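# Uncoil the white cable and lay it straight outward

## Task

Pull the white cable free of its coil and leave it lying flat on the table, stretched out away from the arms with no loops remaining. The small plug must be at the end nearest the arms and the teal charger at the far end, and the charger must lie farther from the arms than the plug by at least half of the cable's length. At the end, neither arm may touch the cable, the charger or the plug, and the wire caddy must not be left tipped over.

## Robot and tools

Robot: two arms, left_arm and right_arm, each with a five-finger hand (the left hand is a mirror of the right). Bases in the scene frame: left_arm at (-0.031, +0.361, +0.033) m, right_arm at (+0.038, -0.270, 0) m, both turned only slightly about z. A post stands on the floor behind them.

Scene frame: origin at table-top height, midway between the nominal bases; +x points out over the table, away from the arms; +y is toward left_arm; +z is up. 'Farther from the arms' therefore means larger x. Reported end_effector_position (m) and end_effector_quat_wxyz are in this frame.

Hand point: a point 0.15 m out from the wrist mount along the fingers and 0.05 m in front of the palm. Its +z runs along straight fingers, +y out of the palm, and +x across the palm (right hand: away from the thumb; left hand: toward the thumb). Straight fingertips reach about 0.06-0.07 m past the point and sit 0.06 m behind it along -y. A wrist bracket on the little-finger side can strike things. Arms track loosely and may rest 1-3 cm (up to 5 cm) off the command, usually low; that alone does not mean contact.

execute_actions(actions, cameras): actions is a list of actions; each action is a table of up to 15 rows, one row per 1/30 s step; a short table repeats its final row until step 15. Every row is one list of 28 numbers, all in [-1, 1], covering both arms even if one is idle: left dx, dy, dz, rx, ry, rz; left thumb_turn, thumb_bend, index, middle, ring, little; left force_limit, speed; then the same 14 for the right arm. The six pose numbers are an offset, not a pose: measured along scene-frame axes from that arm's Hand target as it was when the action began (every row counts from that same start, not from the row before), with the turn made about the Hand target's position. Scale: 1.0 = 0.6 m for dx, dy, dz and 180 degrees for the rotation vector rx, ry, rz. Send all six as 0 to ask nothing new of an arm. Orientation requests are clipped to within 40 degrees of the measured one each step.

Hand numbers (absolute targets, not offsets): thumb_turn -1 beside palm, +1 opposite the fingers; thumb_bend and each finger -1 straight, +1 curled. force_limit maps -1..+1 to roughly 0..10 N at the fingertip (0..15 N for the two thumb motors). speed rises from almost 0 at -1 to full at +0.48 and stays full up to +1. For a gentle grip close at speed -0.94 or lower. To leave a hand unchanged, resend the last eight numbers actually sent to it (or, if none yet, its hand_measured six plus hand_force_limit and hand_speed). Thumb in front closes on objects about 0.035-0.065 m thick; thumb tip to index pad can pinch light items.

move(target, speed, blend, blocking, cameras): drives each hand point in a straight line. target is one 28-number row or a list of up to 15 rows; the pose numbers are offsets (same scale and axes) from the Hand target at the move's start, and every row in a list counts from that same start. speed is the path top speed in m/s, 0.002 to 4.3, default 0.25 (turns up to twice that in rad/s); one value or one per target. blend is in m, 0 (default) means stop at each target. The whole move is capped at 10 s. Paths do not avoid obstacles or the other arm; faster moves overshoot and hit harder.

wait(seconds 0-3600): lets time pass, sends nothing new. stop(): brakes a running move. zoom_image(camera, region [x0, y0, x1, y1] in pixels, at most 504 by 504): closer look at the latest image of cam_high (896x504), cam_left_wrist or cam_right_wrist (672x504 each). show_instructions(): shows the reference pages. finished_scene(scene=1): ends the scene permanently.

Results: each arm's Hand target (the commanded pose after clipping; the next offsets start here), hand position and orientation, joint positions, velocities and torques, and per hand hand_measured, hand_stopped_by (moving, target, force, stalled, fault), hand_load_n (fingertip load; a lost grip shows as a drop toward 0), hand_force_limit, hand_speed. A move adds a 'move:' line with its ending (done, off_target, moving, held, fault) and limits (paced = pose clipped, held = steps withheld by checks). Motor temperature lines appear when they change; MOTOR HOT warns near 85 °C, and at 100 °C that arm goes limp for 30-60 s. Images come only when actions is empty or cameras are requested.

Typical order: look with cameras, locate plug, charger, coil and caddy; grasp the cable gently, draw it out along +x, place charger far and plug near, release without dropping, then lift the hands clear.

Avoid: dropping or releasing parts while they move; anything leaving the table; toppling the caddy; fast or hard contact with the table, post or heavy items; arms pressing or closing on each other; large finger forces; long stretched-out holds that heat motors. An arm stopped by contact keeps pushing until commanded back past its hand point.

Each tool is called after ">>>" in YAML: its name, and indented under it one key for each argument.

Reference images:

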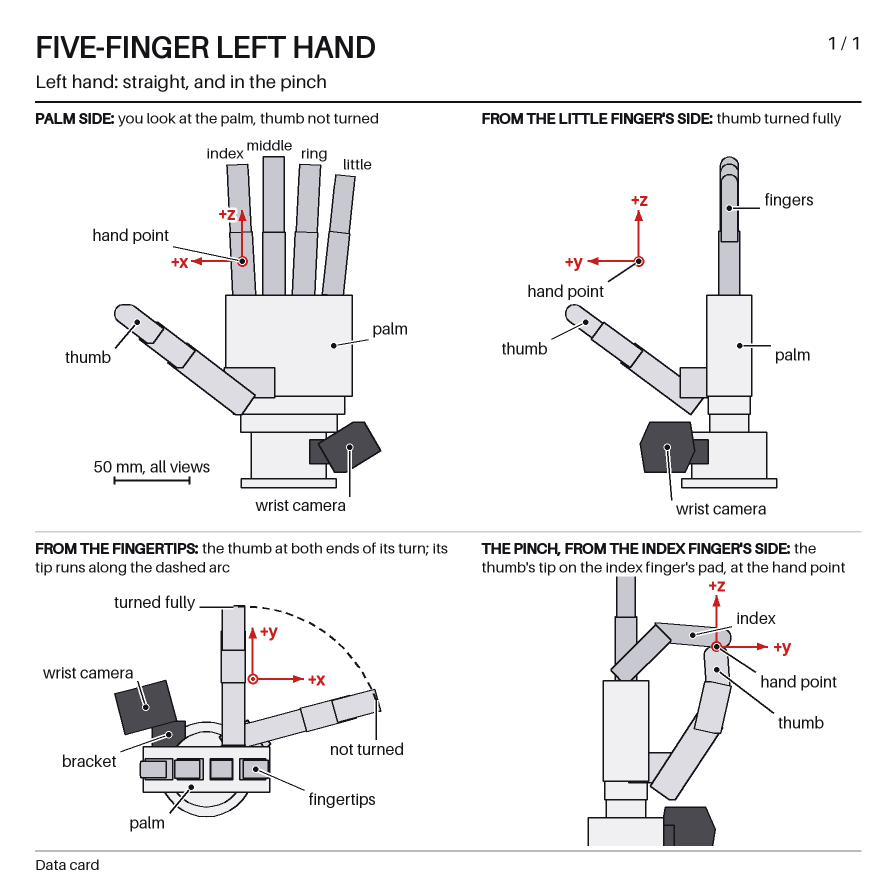

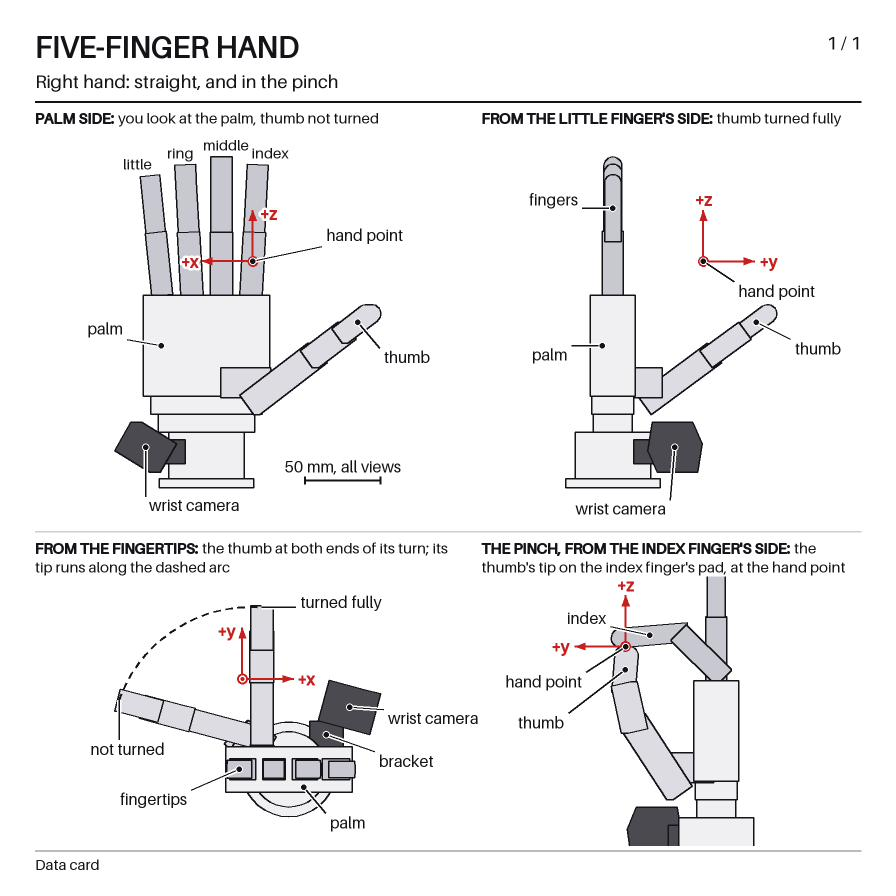

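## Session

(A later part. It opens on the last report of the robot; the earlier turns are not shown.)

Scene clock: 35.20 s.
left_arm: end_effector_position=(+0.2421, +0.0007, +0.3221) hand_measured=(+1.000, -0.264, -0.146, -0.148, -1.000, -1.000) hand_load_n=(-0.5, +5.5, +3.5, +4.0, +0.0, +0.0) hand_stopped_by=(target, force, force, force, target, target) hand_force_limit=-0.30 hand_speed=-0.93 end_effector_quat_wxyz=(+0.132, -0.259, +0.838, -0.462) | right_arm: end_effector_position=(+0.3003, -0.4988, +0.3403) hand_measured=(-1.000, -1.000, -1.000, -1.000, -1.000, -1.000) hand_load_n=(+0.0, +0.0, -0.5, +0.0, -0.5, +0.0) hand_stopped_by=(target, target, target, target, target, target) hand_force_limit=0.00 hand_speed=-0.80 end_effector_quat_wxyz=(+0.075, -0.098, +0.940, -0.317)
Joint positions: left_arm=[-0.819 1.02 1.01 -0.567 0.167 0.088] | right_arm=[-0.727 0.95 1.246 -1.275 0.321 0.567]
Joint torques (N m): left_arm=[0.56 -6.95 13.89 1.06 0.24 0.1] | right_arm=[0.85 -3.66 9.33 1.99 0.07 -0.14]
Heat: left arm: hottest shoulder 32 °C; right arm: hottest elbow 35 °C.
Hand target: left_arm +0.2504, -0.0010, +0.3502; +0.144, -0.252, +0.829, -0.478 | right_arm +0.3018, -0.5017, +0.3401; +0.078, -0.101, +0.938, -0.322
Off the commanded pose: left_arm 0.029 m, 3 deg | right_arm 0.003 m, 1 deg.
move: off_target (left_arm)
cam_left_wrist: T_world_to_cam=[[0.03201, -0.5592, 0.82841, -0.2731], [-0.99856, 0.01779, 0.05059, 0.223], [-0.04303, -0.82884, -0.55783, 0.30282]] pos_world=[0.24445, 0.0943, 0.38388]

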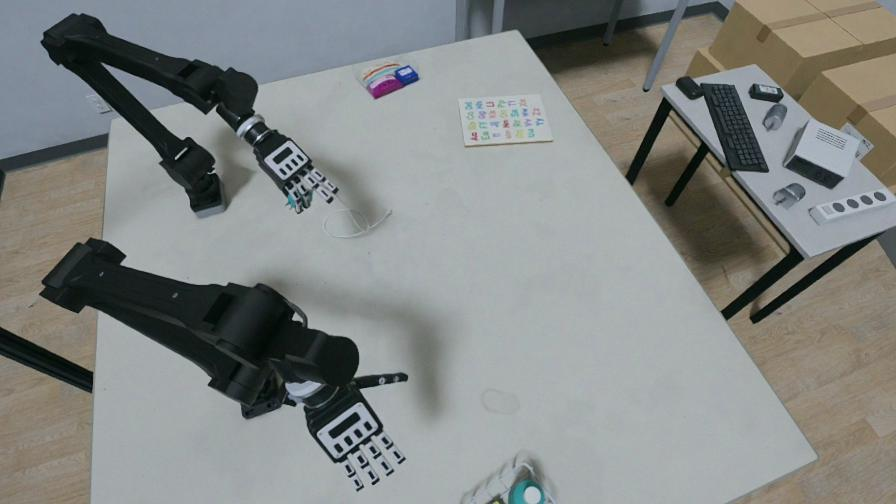

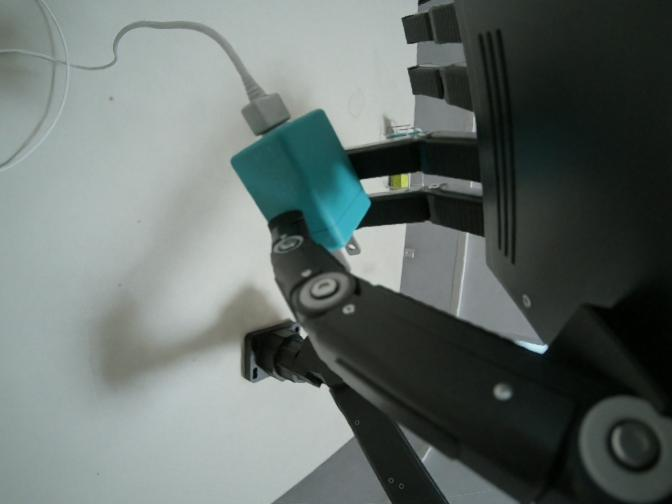

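>>> move:
  target: [-0.08, 0.0, 0.5, 0,0,0, 1,0.15,0.15,0.15,-1,-1,-0.3,-0.93, 0,0,0,0,0,0,-1,-1,-1,-1,-1,-1,0,-0.8]
  cameras: ["cam_high","cam_left_wrist"]
  speed: 0.15

Scene clock: 38.27 s.
left_arm: end_effector_position=(+0.2089, -0.0016, +0.6342) hand_measured=(+1.000, -0.264, -0.146, -0.148, -1.000, -1.000) hand_load_n=(+0.0, +5.0, +3.5, +4.0, +0.0, +0.0) hand_stopped_by=(target, force, force, force, target, target) hand_force_limit=-0.30 hand_speed=-0.93 end_effector_quat_wxyz=(+0.143, -0.253, +0.836, -0.466) | right_arm: end_effector_position=(+0.3003, -0.4988, +0.3403) hand_measured=(-1.000, -1.000, -1.000, -1.000, -1.000, -1.000) hand_load_n=(-0.5, +0.0, +0.0, +0.0, +0.0, +0.0) hand_stopped_by=(target, target, target, target, target, target) hand_force_limit=0.00 hand_speed=-0.80 end_effector_quat_wxyz=(+0.075, -0.098, +0.940, -0.317)
Joint positions: left_arm=[-0.911 1.286 2.112 -1.381 0.079 0.052] | right_arm=[-0.727 0.95 1.246 -1.275 0.321 0.567]
Joint torques (N m): left_arm=[-1.44 -6.3 10.89 1.21 -0.21 -0.11] | right_arm=[0.62 -2.84 9.36 2.13 0.1 -0.19]
Heat: left arm: hottest shoulder 32 °C; right arm: hottest elbow 35 °C.
Hand target: left_arm +0.2025, -0.0011, +0.6502; +0.144, -0.252, +0.829, -0.478 | right_arm +0.3018, -0.5017, +0.3401; +0.078, -0.101, +0.938, -0.322
Off the commanded pose: left_arm 0.017 m, 2 deg | right_arm 0.003 m, 1 deg.
move: off_target (left_arm)
cam_left_wrist: T_world_to_cam=[[0.01165, -0.55753, 0.83008, -0.52863], [-0.99955, 0.01641, 0.02505, 0.19051], [-0.02759, -0.83, -0.55709, 0.46994]] pos_world=[0.20955, 0.0922, 0.69583]

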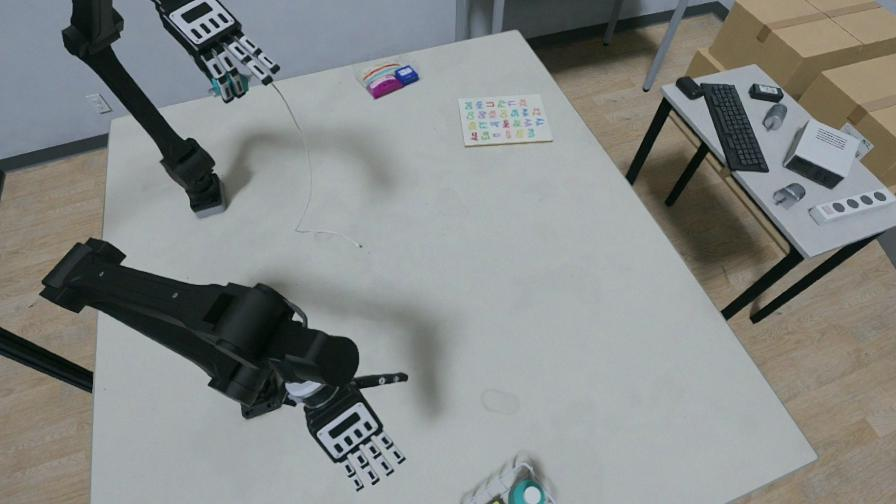

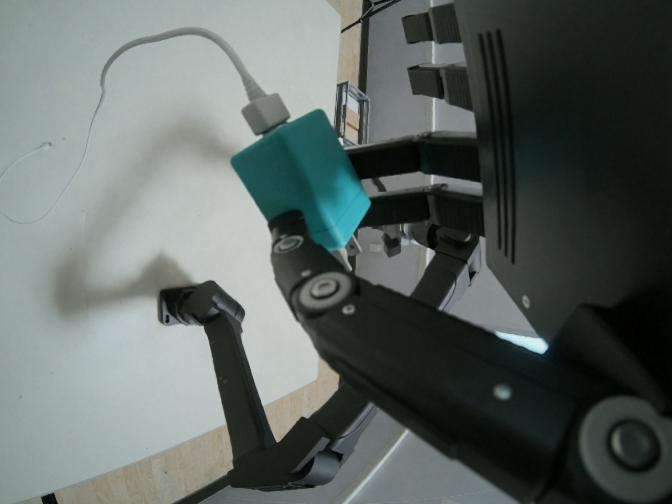

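>>> move:
  target: [-0.217, -0.05, 0.0, 0,0,0, 1,0.15,0.15,0.15,-1,-1,-0.3,-0.93, 0,0,0,0,0,0,-1,-1,-1,-1,-1,-1,0,-0.8]
  cameras: ["cam_high","cam_left_wrist"]
  speed: 0.12

Scene clock: 42.73 s.
left_arm: end_effector_position=(+0.0767, -0.0368, +0.6434) hand_measured=(+1.000, -0.264, -0.146, -0.148, -1.000, -1.000) hand_load_n=(-0.5, +5.5, +3.5, +4.0, +0.0, +0.0) hand_stopped_by=(target, force, force, force, target, target) hand_force_limit=-0.30 hand_speed=-0.93 end_effector_quat_wxyz=(+0.147, -0.249, +0.832, -0.472) | right_arm: end_effector_position=(+0.3003, -0.4988, +0.3403) hand_measured=(-1.000, -1.000, -1.000, -1.000, -1.000, -1.000) hand_load_n=(+0.0, +0.0, +0.0, +0.0, +0.0, +0.0) hand_stopped_by=(target, target, target, target, target, target) hand_force_limit=0.00 hand_speed=-0.80 end_effector_quat_wxyz=(+0.075, -0.098, +0.940, -0.317)
Joint positions: left_arm=[-1.386 1.243 2.109 -1.436 -0.327 -0.191] | right_arm=[-0.727 0.95 1.246 -1.275 0.321 0.567]
Joint torques (N m): left_arm=[-1.38 -6.12 7.98 1.1 -0.45 -0.09] | right_arm=[1.38 -3.19 9.25 2.03 0.05 -0.16]
Heat: left arm: hottest shoulder 32 °C; right arm: hottest elbow 35 °C.
Hand target: left_arm +0.0723, -0.0310, +0.6501; +0.145, -0.252, +0.829, -0.478 | right_arm +0.3018, -0.5017, +0.3401; +0.078, -0.101, +0.938, -0.322
Off the commanded pose: left_arm 0.010 m, 1 deg | right_arm 0.003 m, 1 deg.
move: done
cam_left_wrist: T_world_to_cam=[[-0.00301, -0.5486, 0.83608, -0.55684], [-0.99976, 0.01983, 0.00941, 0.06897], [-0.02174, -0.83585, -0.54853, 0.43603]] pos_world=[0.07675, 0.0576, 0.70409]

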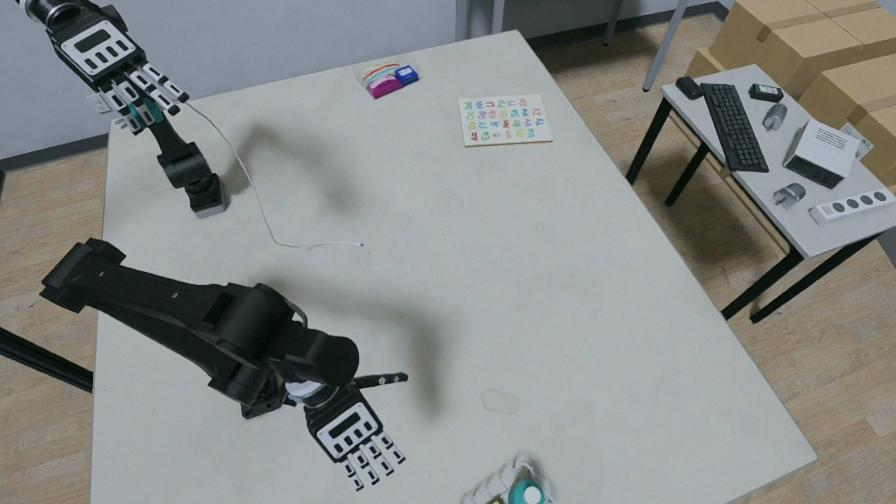

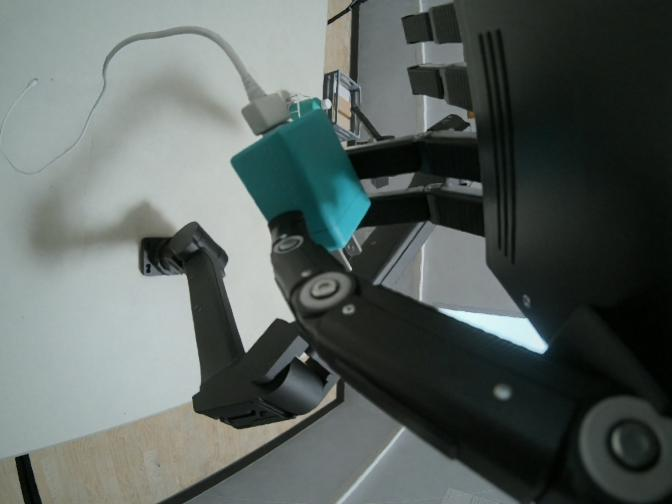

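>>> move:
  target: [-0.22, 0.0, 0.0, 0,0,0, 1,0.15,0.15,0.15,-1,-1,-0.3,-0.93, 0,0,0,0,0,0,-1,-1,-1,-1,-1,-1,0,-0.8]
  cameras: ["cam_high","cam_left_wrist"]
  speed: 0.12

Scene clock: 45.03 s.
left_arm: end_effector_position=(-0.0586, -0.0352, +0.6364) hand_measured=(+1.000, -0.264, -0.146, -0.148, -1.000, -1.000) hand_load_n=(-0.5, +5.5, +3.5, +3.5, +0.0, +0.0) hand_stopped_by=(target, force, force, force, target, target) hand_force_limit=-0.30 hand_speed=-0.93 end_effector_quat_wxyz=(+0.152, -0.246, +0.836, -0.467) | right_arm: end_effector_position=(+0.3003, -0.4988, +0.3403) hand_measured=(-1.000, -1.000, -1.000, -1.000, -1.000, -1.000) hand_load_n=(-0.5, +0.0, +0.0, +0.0, +0.0, +0.5) hand_stopped_by=(target, target, target, target, target, target) hand_force_limit=0.00 hand_speed=-0.80 end_effector_quat_wxyz=(+0.075, -0.098, +0.940, -0.317)
Joint positions: left_arm=[-1.883 1.294 2.174 -1.645 -0.726 -0.537] | right_arm=[-0.727 0.95 1.246 -1.275 0.321 0.567]
Joint torques (N m): left_arm=[-1.03 -6.59 9.58 0.84 -0.75 -0.1] | right_arm=[1.08 -3.43 9.32 2.07 0.1 -0.16]
Heat: left arm: hottest shoulder 32 °C; right arm: hottest elbow 35 °C.
Hand target: left_arm -0.0598, -0.0310, +0.6502; +0.144, -0.252, +0.829, -0.478 | right_arm +0.3018, -0.5017, +0.3401; +0.078, -0.101, +0.938, -0.322
Off the commanded pose: left_arm 0.014 m, 2 deg | right_arm 0.003 m, 1 deg.
move: off_target (left_arm)
cam_left_wrist: T_world_to_cam=[[-0.0104, -0.56205, 0.82704, -0.54551], [-0.99977, 0.02112, 0.00178, -0.06141], [-0.01847, -0.82683, -0.56214, 0.43977]] pos_world=[-0.05895, 0.05831, 0.69848]

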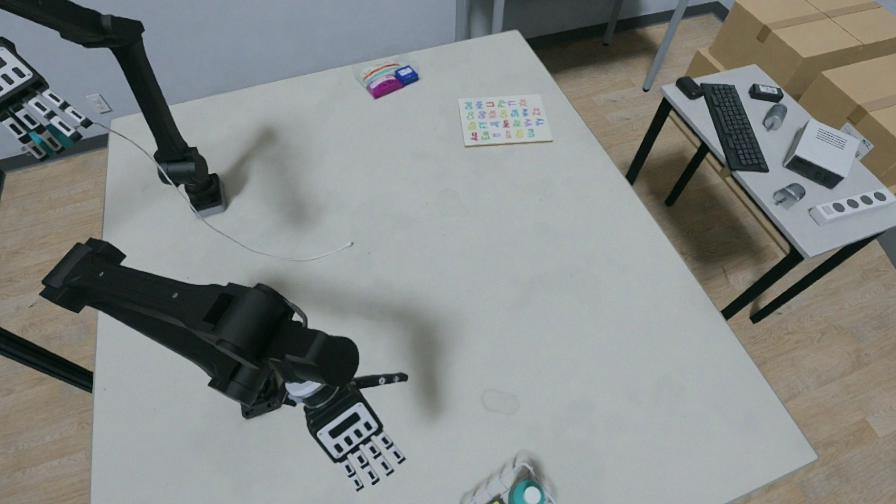

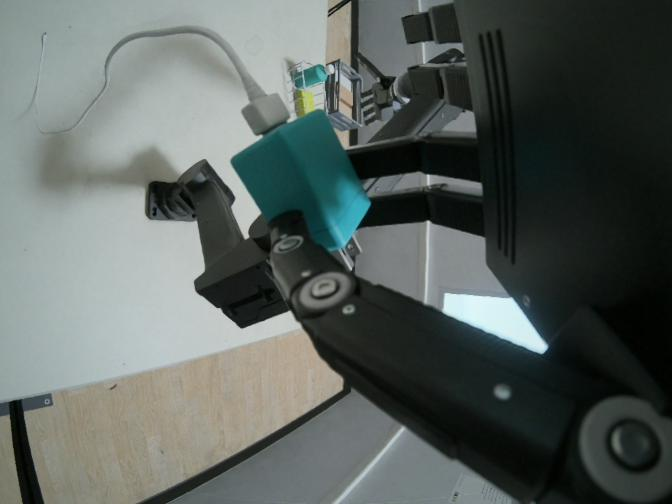

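>>> move:
  target: [0.033, 0.05, 0.37, -0.346,-0.233,0, 1,0.15,0.15,0.15,-1,-1,-0.3,-0.93, 0,0,0,0,0,0,-1,-1,-1,-1,-1,-1,0,-0.8]
  cameras: ["cam_high","cam_left_wrist"]
  speed: 0.12

Scene clock: 52.43 s.
left_arm: end_effector_position=(-0.0459, -0.0056, +0.8655) hand_measured=(+1.000, -0.264, -0.146, -0.148, -1.000, -1.000) hand_load_n=(+0.0, +5.5, +3.5, +3.5, +0.0, +0.0) hand_stopped_by=(target, force, force, force, target, target) hand_force_limit=-0.30 hand_speed=-0.93 end_effector_quat_wxyz=(-0.263, +0.105, -0.377, +0.882) | right_arm: end_effector_position=(+0.3003, -0.4988, +0.3403) hand_measured=(-1.000, -1.000, -1.000, -1.000, -1.000, -1.000) hand_load_n=(+0.0, +0.0, +0.0, +0.0, +0.0, +0.0) hand_stopped_by=(target, target, target, target, target, target) hand_force_limit=0.00 hand_speed=-0.80 end_effector_quat_wxyz=(+0.075, -0.098, +0.940, -0.317)
Joint positions: left_arm=[-2.009 0.939 1.496 0.487 -0.639 0.815] | right_arm=[-0.727 0.95 1.246 -1.275 0.321 0.567]
Joint torques (N m): left_arm=[0.62 -2.55 8.09 1.29 0.69 0.08] | right_arm=[0.85 -4.07 9.11 2.22 0.08 -0.2]
Heat: left arm: hottest shoulder 32 °C; right arm: hottest elbow 35 °C.
Hand target: left_arm -0.0400, -0.0009, +0.8723; -0.269, +0.110, -0.366, +0.884 | right_arm +0.3018, -0.5017, +0.3401; +0.078, -0.101, +0.938, -0.322
Off the commanded pose: left_arm 0.010 m, 2 deg | right_arm 0.003 m, 1 deg.
move: done
cam_left_wrist: T_world_to_cam=[[-0.63116, 0.41104, 0.65779, -0.59491], [-0.77506, -0.30089, -0.55565, 0.44129], [-0.03047, -0.86053, 0.50849, -0.33419]] pos_world=[-0.04364, 0.08974, 0.80646]

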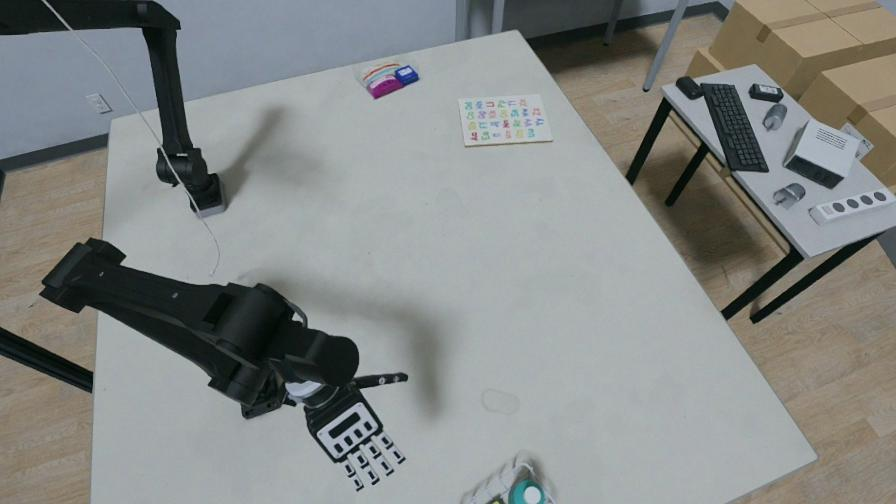

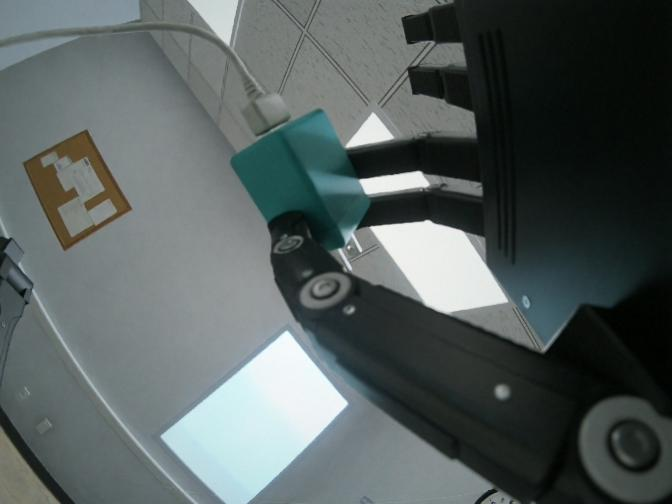

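>>> move:
  target:
    - [0.317,0.085,-0.154,0.0644,0.0531,0.0607, 1,0.15,0.15,0.15,-1,-1,-0.3,-0.93, 0,0,0,0,0,0,-1,-1,-1,-1,-1,-1,0,-0.8]
    - [0.65,0.135,-0.371,0.1564,0.2002,0.1895, 1,0.15,0.15,0.15,-1,-1,-0.3,-0.93, 0,0,0,0,0,0,-1,-1,-1,-1,-1,-1,0,-0.8]
  cameras: ["cam_high","cam_left_wrist"]
  speed: 0.12
  blend: 0.04

Scene clock: 59.90 s.
left_arm: end_effector_position=(+0.3513, +0.0721, +0.6199) hand_measured=(+1.000, -0.264, -0.146, -0.148, -1.000, -1.000) hand_load_n=(+0.0, +5.0, +3.5, +3.5, +0.0, +0.0) hand_stopped_by=(target, force, force, force, target, target) hand_force_limit=-0.30 hand_speed=-0.93 end_effector_quat_wxyz=(+0.400, -0.400, +0.600, -0.566) | right_arm: end_effector_position=(+0.3003, -0.4988, +0.3403) hand_measured=(-1.000, -1.000, -1.000, -1.000, -1.000, -1.000) hand_load_n=(+0.0, +0.0, +0.0, +0.0, +0.0, +0.0) hand_stopped_by=(target, target, target, target, target, target) hand_force_limit=0.00 hand_speed=-0.80 end_effector_quat_wxyz=(+0.075, -0.098, +0.940, -0.317)
Joint positions: left_arm=[-0.757 0.998 1.47 -0.515 -0.365 0.012] | right_arm=[-0.727 0.95 1.246 -1.275 0.321 0.567]
Joint torques (N m): left_arm=[0.5 -5.01 13.65 1.33 -0.24 -0.14] | right_arm=[0.67 -3.37 9.35 1.98 0.1 -0.13]
Heat: left arm: hottest elbow 33 °C; right arm: hottest elbow 36 °C.
Hand target: left_arm +0.3500, +0.0801, +0.6496; +0.405, -0.404, +0.580, -0.580 | right_arm +0.3018, -0.5017, +0.3401; +0.078, -0.101, +0.938, -0.322
Off the commanded pose: left_arm 0.031 m, 3 deg | right_arm 0.003 m, 1 deg.
move: off_target (left_arm)
cam_left_wrist: T_world_to_cam=[[-0.11546, -0.30284, 0.94602, -0.52296], [-0.76865, -0.576, -0.2782, 0.48165], [0.62916, -0.75928, -0.16627, 0.04892]] pos_world=[0.27907, 0.1562, 0.63686]

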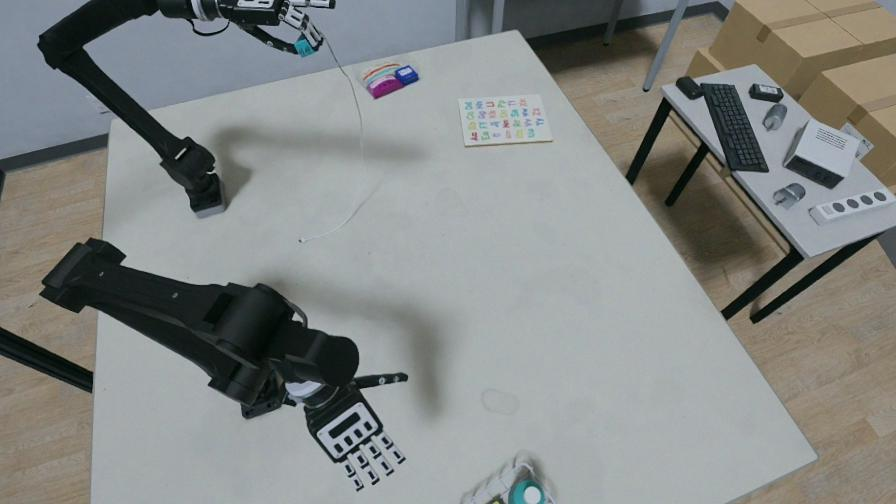

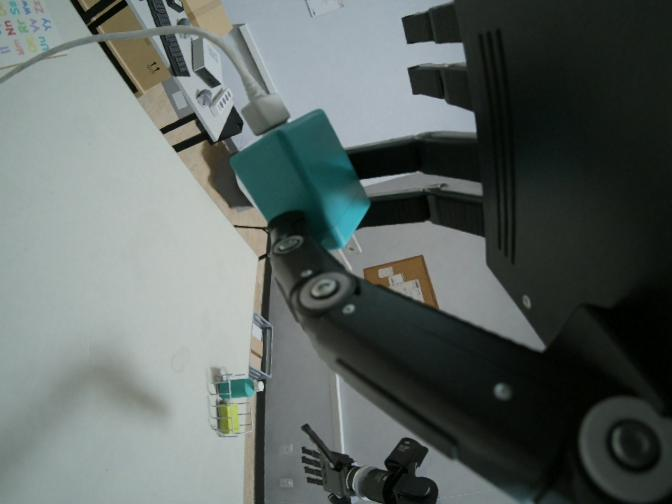

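>>> zoom_image:
  camera: "cam_high"
  region: [280, 20, 460, 260]

Scaled by 2.100 from the camera's image (finer frame: 1280x720).

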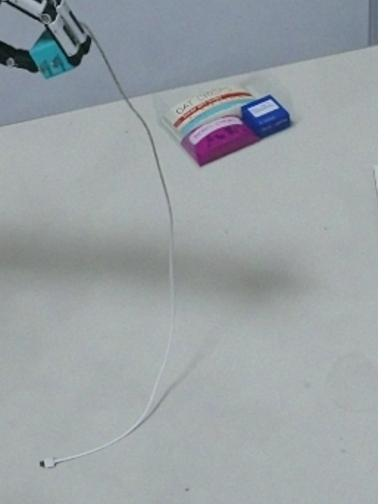

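>>> move:
  target:
    - [0.25,0.033,-0.25,0.0097,0.055,0.1108, 1,0.15,0.15,0.15,-1,-1,-0.3,-0.93, 0,0,0,0,0,0,-1,-1,-1,-1,-1,-1,0,-0.8]
    - [0.45,0.033,-0.5,0,0.1133,0.2199, 1,0.15,0.15,0.15,-1,-1,-0.3,-0.93, 0,0,0,0,0,0,-1,-1,-1,-1,-1,-1,0,-0.8]
    - [0.65,0.033,-0.74,-0.0303,0.1718,0.3254, 1,0.15,0.15,0.15,-1,-1,-0.3,-0.93, 0,0,0,0,0,0,-1,-1,-1,-1,-1,-1,0,-0.8]
  cameras: ["cam_high","cam_left_wrist"]
  speed: 0.12
  blend: 0.04

Scene clock: 67.23 s.
left_arm: end_effector_position=(+0.7275, +0.0969, +0.1775) hand_measured=(+1.000, -0.264, -0.146, -0.148, -1.000, -1.000) hand_load_n=(-0.5, +5.0, +3.5, +4.0, +0.0, -0.5) hand_stopped_by=(target, force, force, force, target, target) hand_force_limit=-0.30 hand_speed=-0.93 end_effector_quat_wxyz=(-0.450, +0.780, -0.387, +0.195) | right_arm: end_effector_position=(+0.3003, -0.4988, +0.3403) hand_measured=(-1.000, -1.000, -1.000, -1.000, -1.000, -1.000) hand_load_n=(-0.5, +0.0, +0.0, +0.0, +0.0, +0.0) hand_stopped_by=(target, target, target, target, target, target) hand_force_limit=0.00 hand_speed=-0.80 end_effector_quat_wxyz=(+0.075, -0.098, +0.940, -0.317)
Joint positions: left_arm=[-0.501 2.196 2.1 -0.911 -0.911 -0.843] | right_arm=[-0.727 0.95 1.246 -1.275 0.321 0.567]
Joint torques (N m): left_arm=[0.32 -21.6 13.38 0.73 -0.95 -0.12] | right_arm=[0.38 -3.19 9.36 2.07 0.05 -0.21]
Heat: left arm: hottest elbow 33 °C; right arm: hottest elbow 36 °C.
Hand target: left_arm +0.7401, +0.0999, +0.2058; -0.452, +0.784, -0.367, +0.213 | right_arm +0.3018, -0.5017, +0.3401; +0.078, -0.101, +0.938, -0.322
Off the commanded pose: left_arm 0.031 m, 3 deg | right_arm 0.003 m, 1 deg.
move: off_target (left_arm)
cam_left_wrist: T_world_to_cam=[[0.57164, 0.02745, 0.82005, -0.56303], [0.06758, -0.99762, -0.01371, 0.04758], [0.81772, 0.06326, -0.57213, -0.38735]] pos_world=[0.63538, 0.08743, 0.24075]

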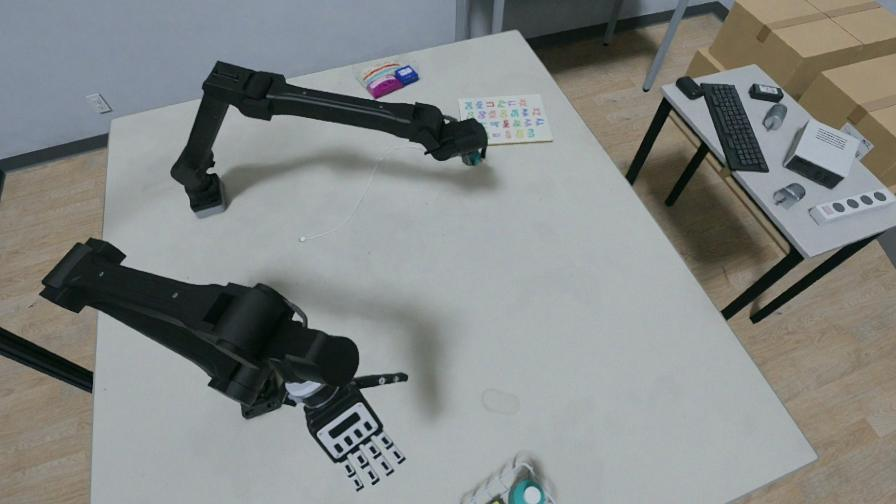

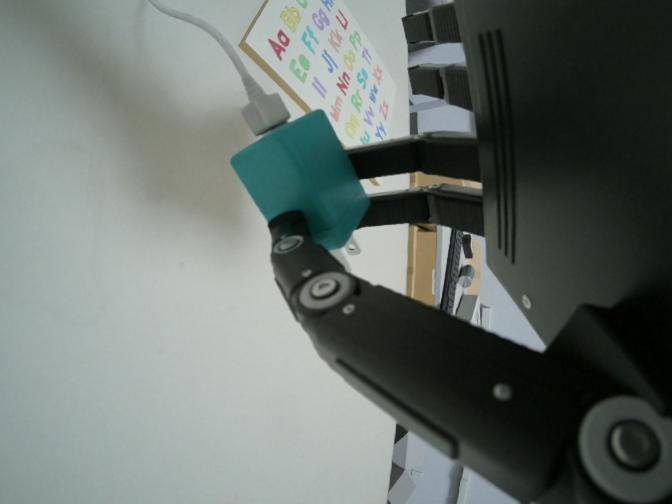

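>>> move:
  target: [0.1,-0.083,-0.2,0,0,0, 1,0.15,0.15,0.15,-1,-1,-0.3,-0.93, 0,0,0,0,0,0,-1,-1,-1,-1,-1,-1,0,-0.8]
  cameras: ["cam_high","cam_left_wrist"]
  speed: 0.1

Scene clock: 69.90 s.
left_arm: end_effector_position=(+0.7928, +0.0641, +0.0576) hand_measured=(+1.000, -0.264, -0.146, -0.148, -1.000, -1.000) hand_load_n=(-0.5, +5.0, +3.5, +3.5, +0.0, +0.0) hand_stopped_by=(target, force, force, force, target, target) hand_force_limit=-0.30 hand_speed=-0.93 end_effector_quat_wxyz=(-0.452, +0.784, -0.379, +0.190) | right_arm: end_effector_position=(+0.3003, -0.4988, +0.3403) hand_measured=(-1.000, -1.000, -1.000, -1.000, -1.000, -1.000) hand_load_n=(+0.0, +0.0, -0.5, -0.5, +0.0, -0.5) hand_stopped_by=(target, target, target, target, target, target) hand_force_limit=0.00 hand_speed=-0.80 end_effector_quat_wxyz=(+0.075, -0.098, +0.940, -0.317)
Joint positions: left_arm=[-0.502 2.56 2.456 -0.926 -0.922 -0.873] | right_arm=[-0.727 0.95 1.246 -1.275 0.321 0.567]
Joint torques (N m): left_arm=[-1.08 -23.36 13.19 0.53 -0.95 -0.17] | right_arm=[0.85 -3.31 9.46 2.07 0.05 -0.18]
Heat: left arm: hottest elbow 33 °C; right arm: hottest elbow 36 °C.
Hand target: left_arm +0.8001, +0.0500, +0.0858; -0.452, +0.784, -0.367, +0.213 | right_arm +0.3018, -0.5017, +0.3401; +0.078, -0.101, +0.938, -0.322
Off the commanded pose: left_arm 0.032 m, 3 deg | right_arm 0.003 m, 1 deg.
move: off_target (left_arm)
cam_left_wrist: T_world_to_cam=[[0.57017, 0.03946, 0.82058, -0.50069], [0.08801, -0.99603, -0.01325, -0.00765], [0.8168, 0.07977, -0.57138, -0.50755]] pos_world=[0.70072, 0.05262, 0.12075]

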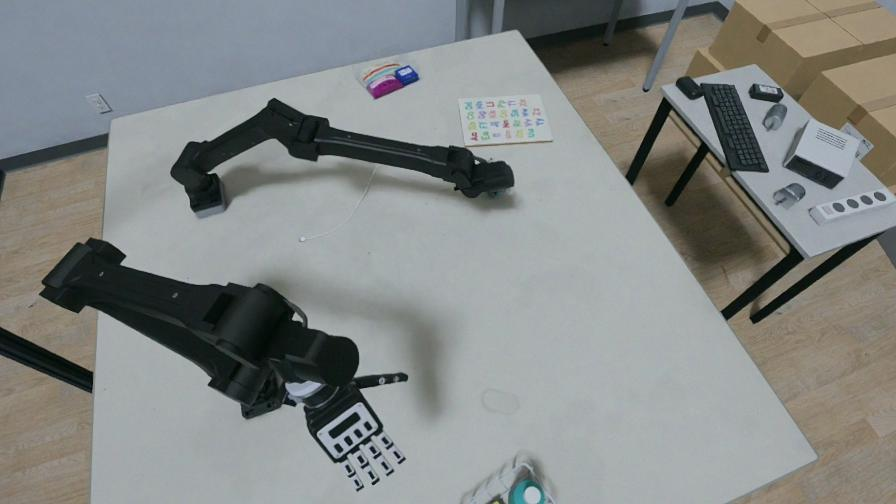

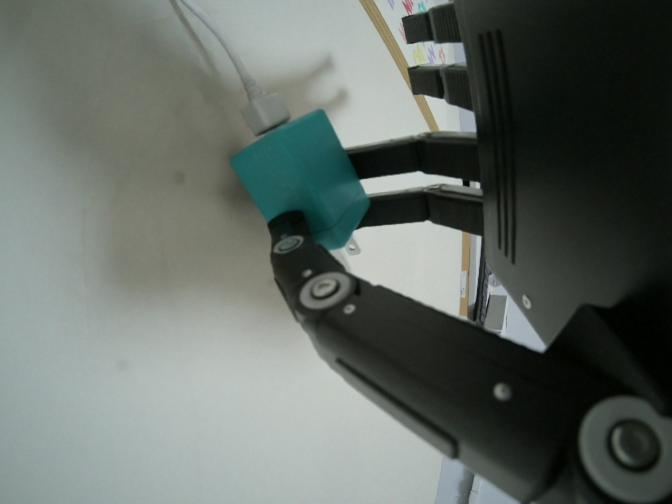

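>>> move:
  target: [0.0,0.0,-0.013,0.0468,0.0393,0, 1,0.15,0.15,0.15,-1,-1,-0.3,-0.93, 0,0,0,0,0,0,-1,-1,-1,-1,-1,-1,0,-0.8]
  cameras: ["cam_left_wrist"]
  speed: 0.06

Scene clock: 72.67 s.
left_arm: end_effector_position=(+0.7967, +0.0617, +0.0547) hand_measured=(+1.000, -0.264, -0.146, -0.148, -1.000, -1.000) hand_load_n=(+0.0, +5.5, +3.5, +3.5, +0.0, +0.5) hand_stopped_by=(target, force, force, force, target, target) hand_force_limit=-0.30 hand_speed=-0.93 end_effector_quat_wxyz=(-0.483, +0.757, -0.415, +0.143) | right_arm: end_effector_position=(+0.3003, -0.4988, +0.3403) hand_measured=(-1.000, -1.000, -1.000, -1.000, -1.000, -1.000) hand_load_n=(-0.5, +0.0, +0.0, +0.0, +0.0, +0.0) hand_stopped_by=(target, target, target, target, target, target) hand_force_limit=0.00 hand_speed=-0.80 end_effector_quat_wxyz=(+0.075, -0.098, +0.940, -0.317)
Joint positions: left_arm=[-0.514 2.778 2.879 -1.191 -0.982 -0.796] | right_arm=[-0.727 0.95 1.246 -1.275 0.321 0.567]
Joint torques (N m): left_arm=[-1.03 -24.18 13.12 0.46 -0.97 0.12] | right_arm=[0.62 -3.55 9.17 1.89 0.09 -0.19]
Motor temperatures (°C): left_arm=[27 32 34 28 32 28] | right_arm=[30 29 36 28 29 27]
Heat: left arm: hottest elbow 34 °C; right arm: hottest elbow 36 °C.
Hand target: left_arm +0.8001, +0.0502, +0.0778; -0.485, +0.761, -0.409, +0.136 | right_arm +0.3018, -0.5017, +0.3401; +0.078, -0.101, +0.938, -0.322
Off the commanded pose: left_arm 0.026 m, 1 deg | right_arm 0.003 m, 1 deg.
elbow stopped short (left arm): the move would have taken joint 3 (elbow) straighter than the controller allows.
move: off_target (left_arm)
cam_left_wrist: T_world_to_cam=[[0.62884, -0.0718, 0.77422, -0.53778], [0.05976, -0.98832, -0.1402, 0.01855], [0.77524, 0.13443, -0.6172, -0.47998]] pos_world=[0.70916, 0.04425, 0.12272]

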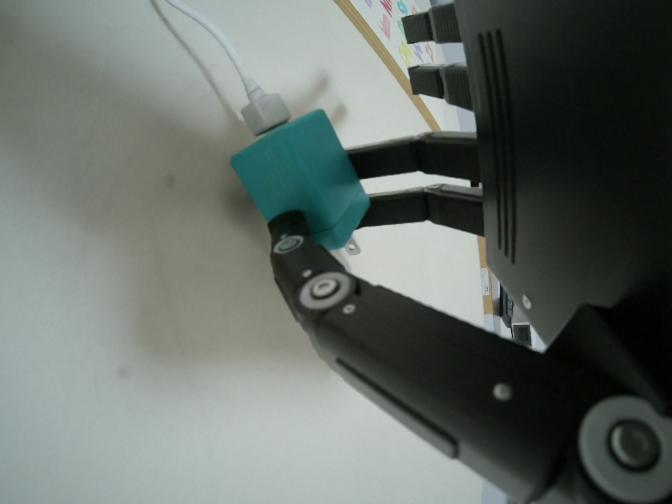

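>>> move:
  target: [-0.09,0.0,-0.02,0,0,0, 1,0.15,0.15,0.15,-1,-1,-0.3,-0.93, 0,0,0,0,0,0,-1,-1,-1,-1,-1,-1,0,-0.8]
  cameras: ["cam_high","cam_left_wrist"]
  speed: 0.06

Scene clock: 74.53 s.
left_arm: end_effector_position=(+0.7403, +0.0608, +0.0332) hand_measured=(+1.000, -0.264, -0.146, -0.148, -1.000, -1.000) hand_load_n=(+0.0, +5.5, +3.5, +4.5, +0.0, +0.0) hand_stopped_by=(target, force, force, force, target, target) hand_force_limit=-0.30 hand_speed=-0.93 end_effector_quat_wxyz=(-0.485, +0.760, -0.419, +0.110) | right_arm: end_effector_position=(+0.3003, -0.4988, +0.3403) hand_measured=(-1.000, -1.000, -1.000, -1.000, -1.000, -1.000) hand_load_n=(+0.0, +0.0, +0.0, +0.0, -0.5, -0.5) hand_stopped_by=(target, target, target, target, target, target) hand_force_limit=0.00 hand_speed=-0.80 end_effector_quat_wxyz=(+0.075, -0.098, +0.940, -0.317)
Joint positions: left_arm=[-0.551 2.564 2.421 -1.1 -1.007 -0.908] | right_arm=[-0.727 0.95 1.246 -1.275 0.321 0.567]
Joint torques (N m): left_arm=[-1.26 -25.17 8.9 1.29 -0.96 0.03] | right_arm=[1.2 -3.96 9.33 2.04 0.1 -0.16]
Heat: left arm: hottest elbow 34 °C; right arm: hottest elbow 36 °C.
Hand target: left_arm +0.7460, +0.0501, +0.0658; -0.485, +0.761, -0.409, +0.136 | right_arm +0.3018, -0.5017, +0.3401; +0.078, -0.101, +0.938, -0.322
Off the commanded pose: left_arm 0.035 m, 3 deg | right_arm 0.003 m, 1 deg.
move: off_target (left_arm)
cam_left_wrist: T_world_to_cam=[[0.67039, -0.07419, 0.73829, -0.51521], [0.08016, -0.98193, -0.17146, 0.00361], [0.73766, 0.17412, -0.65233, -0.42282]] pos_world=[0.657, 0.03895, 0.10517]

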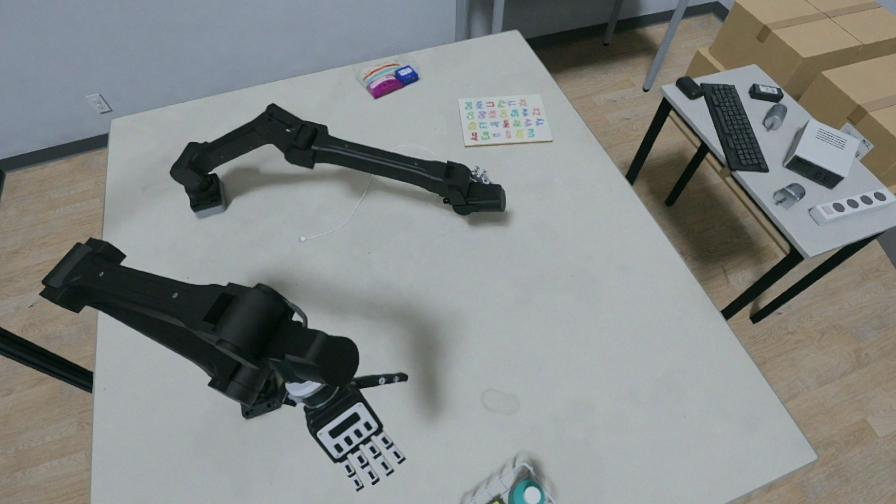

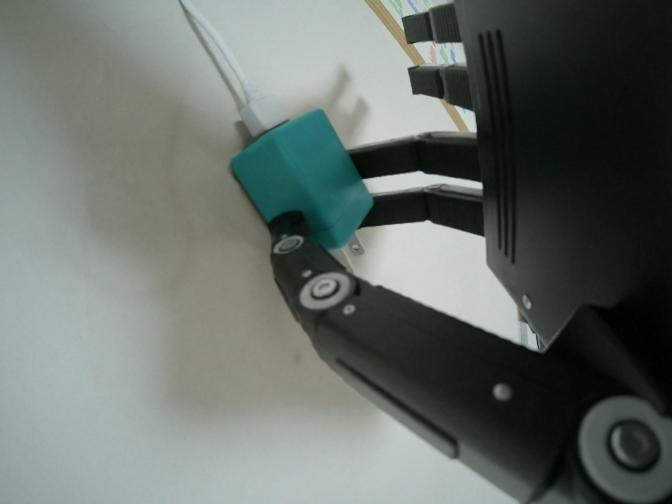

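>>> zoom_image:
  camera: "cam_left_wrist"
  region: [160, 70, 420, 300]

>>> zoom_image:
  camera: "cam_high"
  region: [290, 130, 530, 260]

Scaled by 1.938 from the camera's image (finer frame: 960x720).

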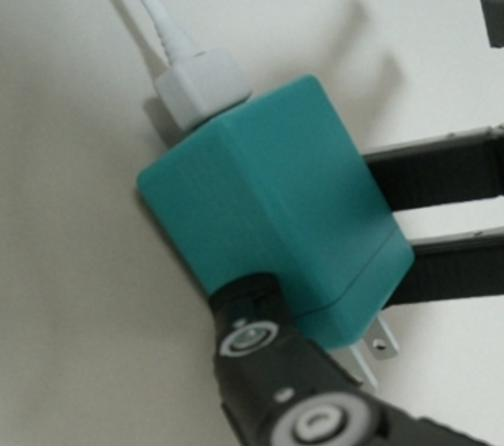

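Scaled by 2.100 from the camera's image (finer frame: 1280x720).

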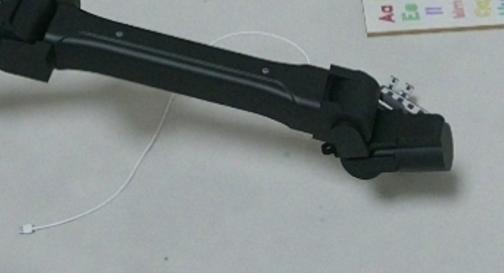

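>>> move:
  target: [0.0,0.0,-0.008,0,0,0, 1,0.15,0.15,0.15,-1,-1,-0.3,-0.93, 0,0,0,0,0,0,-1,-1,-1,-1,-1,-1,0,-0.8]
  cameras: ["cam_left_wrist"]
  speed: 0.04

>>> zoom_image:
  camera: "cam_left_wrist"
  region: [160, 70, 420, 300]

Scene clock: 76.17 s.
left_arm: end_effector_position=(+0.7412, +0.0606, +0.0331) hand_measured=(+1.000, -0.264, -0.146, -0.148, -1.000, -1.000) hand_load_n=(+0.0, +5.5, +3.5, +4.5, +0.0, +0.0) hand_stopped_by=(target, force, force, force, target, target) hand_force_limit=-0.30 hand_speed=-0.93 end_effector_quat_wxyz=(-0.485, +0.760, -0.417, +0.113) | right_arm: end_effector_position=(+0.3003, -0.4988, +0.3403) hand_measured=(-1.000, -1.000, -1.000, -1.000, -1.000, -1.000) hand_load_n=(-0.5, +0.0, +0.0, +0.0, +0.0, +0.0) hand_stopped_by=(target, target, target, target, target, target) hand_force_limit=0.00 hand_speed=-0.80 end_effector_quat_wxyz=(+0.075, -0.098, +0.940, -0.317)
Joint positions: left_arm=[-0.551 2.562 2.416 -1.09 -1.008 -0.908] | right_arm=[-0.727 0.95 1.246 -1.275 0.321 0.567]
Joint torques (N m): left_arm=[-1.49 -25 8.65 1.36 -0.84 0.02] | right_arm=[0.67 -3.19 9.42 2.14 0.09 -0.17]
Heat: left arm: hottest elbow 34 °C; right arm: hottest elbow 36 °C.
Hand target: left_arm +0.7460, +0.0500, +0.0610; -0.485, +0.761, -0.409, +0.137 | right_arm +0.3018, -0.5017, +0.3401; +0.078, -0.101, +0.938, -0.322
Off the commanded pose: left_arm 0.030 m, 3 deg | right_arm 0.003 m, 1 deg.
move: off_target (left_arm)
cam_left_wrist: T_world_to_cam=[[0.66599, -0.07254, 0.74243, -0.51264], [0.08159, -0.98221, -0.16915, 0.00221], [0.74149, 0.17323, -0.64822, -0.4264]] pos_world=[0.65741, 0.03885, 0.10457]

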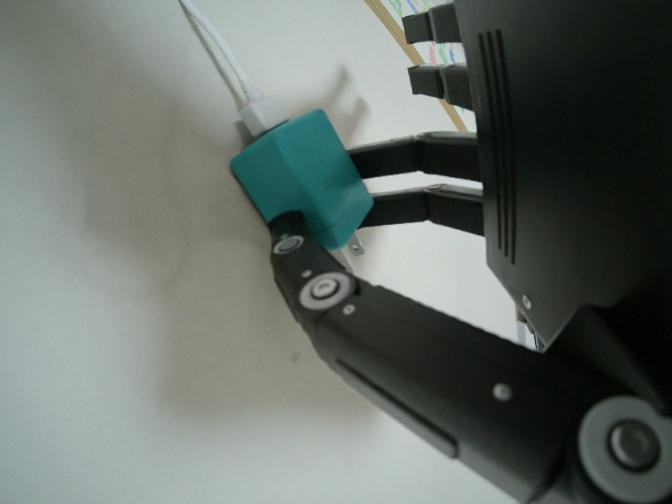

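Scaled by 1.938 from the camera's image (finer frame: 960x720).

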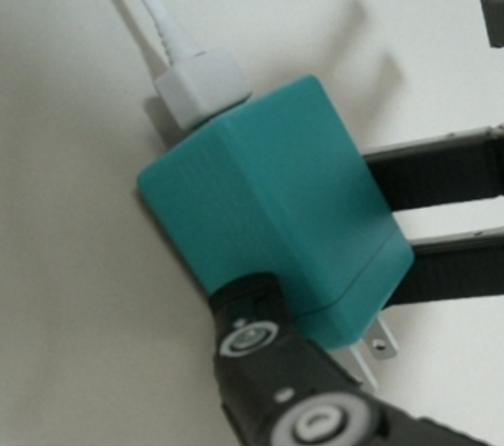

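>>> execute_actions:
  actions:
    - [[0,0,0,0,0,0,1,-0.35,-0.25,-0.25,-1,-1,-0.3,-0.93,0,0,0,0,0,0,-1,-1,-1,-1,-1,-1,0,-0.8]]
    - [[0,0,0,0,0,0,1,-0.35,-0.25,-0.25,-1,-1,-0.3,-0.93,0,0,0,0,0,0,-1,-1,-1,-1,-1,-1,0,-0.8]]
  cameras: ["cam_left_wrist"]

Scene clock: 77.67 s.
left_arm: end_effector_position=(+0.7408, +0.0608, +0.0321) hand_measured=(+1.000, -0.350, -0.250, -0.250, -1.000, -1.000) hand_load_n=(+0.0, +0.0, +0.0, +0.0, +0.0, +0.0) hand_stopped_by=(target, target, target, target, target, target) hand_force_limit=-0.30 hand_speed=-0.93 end_effector_quat_wxyz=(-0.485, +0.760, -0.417, +0.112) | right_arm: end_effector_position=(+0.3003, -0.4988, +0.3403) hand_measured=(-1.000, -1.000, -1.000, -1.000, -1.000, -1.000) hand_load_n=(+0.0, +0.0, +0.0, +0.0, +0.0, +0.0) hand_stopped_by=(target, target, target, target, target, target) hand_force_limit=0.00 hand_speed=-0.80 end_effector_quat_wxyz=(+0.075, -0.098, +0.940, -0.317)
Joint positions: left_arm=[-0.551 2.562 2.414 -1.09 -1.008 -0.908] | right_arm=[-0.727 0.95 1.246 -1.275 0.321 0.567]
Joint torques (N m): left_arm=[-1.03 -25.11 8.83 1.25 -0.89 -0.01] | right_arm=[0.26 -3.37 9.29 2.19 0.1 -0.13]
Heat: left arm: hottest elbow 34 °C; right arm: hottest elbow 36 °C.
Hand target: left_arm +0.7460, +0.0500, +0.0610; -0.485, +0.761, -0.409, +0.137 | right_arm +0.3018, -0.5017, +0.3401; +0.078, -0.101, +0.938, -0.322
Off the commanded pose: left_arm 0.031 m, 3 deg | right_arm 0.003 m, 1 deg.
cam_left_wrist: T_world_to_cam=[[0.66695, -0.07307, 0.74151, -0.51228], [0.0814, -0.98208, -0.16999, 0.00248], [0.74064, 0.17373, -0.64905, -0.42618]] pos_world=[0.65711, 0.03905, 0.10367]

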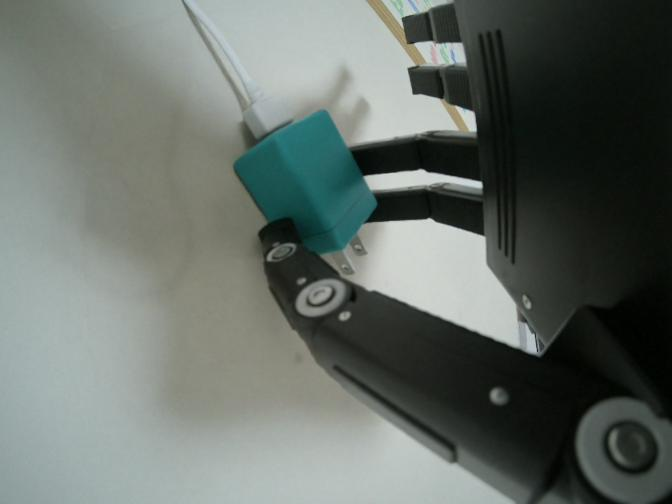

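>>> move:
  target:
    - [0,0,0,0,0,0,1,-0.5,-0.6,-0.6,-1,-1,-0.3,-0.6, 0,0,0,0,0,0,-1,-1,-1,-1,-1,-1,0,-0.8]
    - [0,0,0.15,0,0,0,1,-0.5,-0.6,-0.6,-1,-1,-0.3,-0.6, 0,0,0,0,0,0,-1,-1,-1,-1,-1,-1,0,-0.8]
  cameras: ["cam_high","cam_left_wrist"]
  speed: 0.06

Scene clock: 80.77 s.
left_arm: end_effector_position=(+0.7426, +0.0597, +0.1212) hand_measured=(+1.000, -0.500, -0.600, -0.600, -1.000, -1.000) hand_load_n=(+0.0, +0.0, -0.5, +0.0, +0.0, +0.0) hand_stopped_by=(target, target, target, target, target, target) hand_force_limit=-0.30 hand_speed=-0.60 end_effector_quat_wxyz=(-0.485, +0.761, -0.415, +0.118) | right_arm: end_effector_position=(+0.3003, -0.4988, +0.3403) hand_measured=(-1.000, -1.000, -1.000, -1.000, -1.000, -1.000) hand_load_n=(-0.5, +0.0, +0.0, +0.0, +0.0, +0.0) hand_stopped_by=(target, target, target, target, target, target) hand_force_limit=0.00 hand_speed=-0.80 end_effector_quat_wxyz=(+0.075, -0.098, +0.940, -0.317)
Joint positions: left_arm=[-0.551 2.536 2.595 -1.285 -1.008 -0.908] | right_arm=[-0.727 0.95 1.246 -1.275 0.321 0.567]
Joint torques (N m): left_arm=[-1.32 -23.53 12.71 0.2 -0.92 0.05] | right_arm=[0.62 -3.6 9.37 2.02 0.13 -0.18]
Heat: left arm: hottest elbow 34 °C; right arm: hottest elbow 36 °C.
Hand target: left_arm +0.7460, +0.0501, +0.1509; -0.485, +0.761, -0.409, +0.136 | right_arm +0.3018, -0.5017, +0.3401; +0.078, -0.101, +0.938, -0.322
Off the commanded pose: left_arm 0.032 m, 2 deg | right_arm 0.003 m, 1 deg.
move: off_target (left_arm)
cam_left_wrist: T_world_to_cam=[[0.65913, -0.06858, 0.7489, -0.57506], [0.08308, -0.9831, -0.16315, 0.01435], [0.74743, 0.16975, -0.64229, -0.3751]] pos_world=[0.65821, 0.03835, 0.19208]

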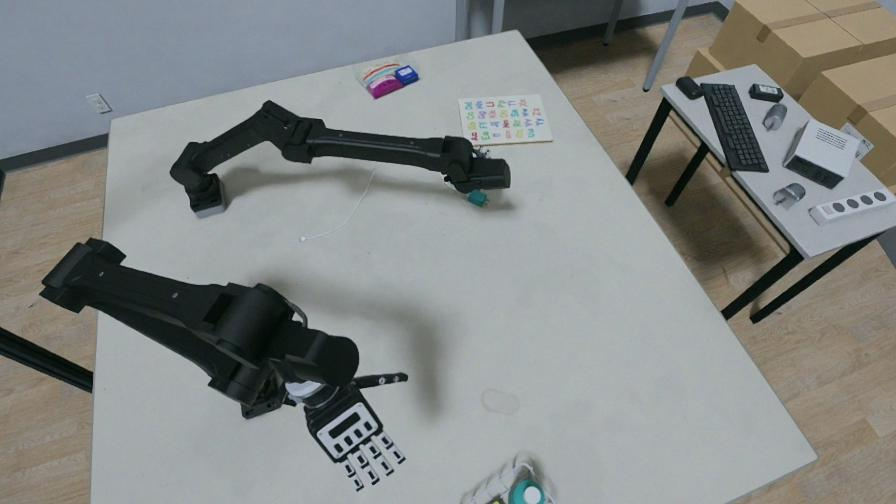

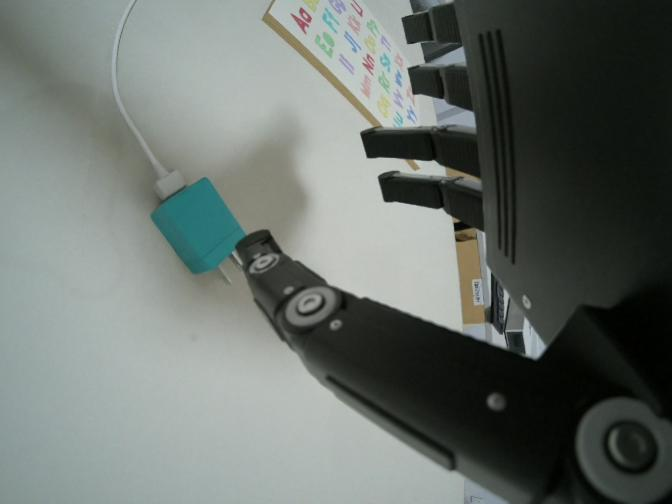

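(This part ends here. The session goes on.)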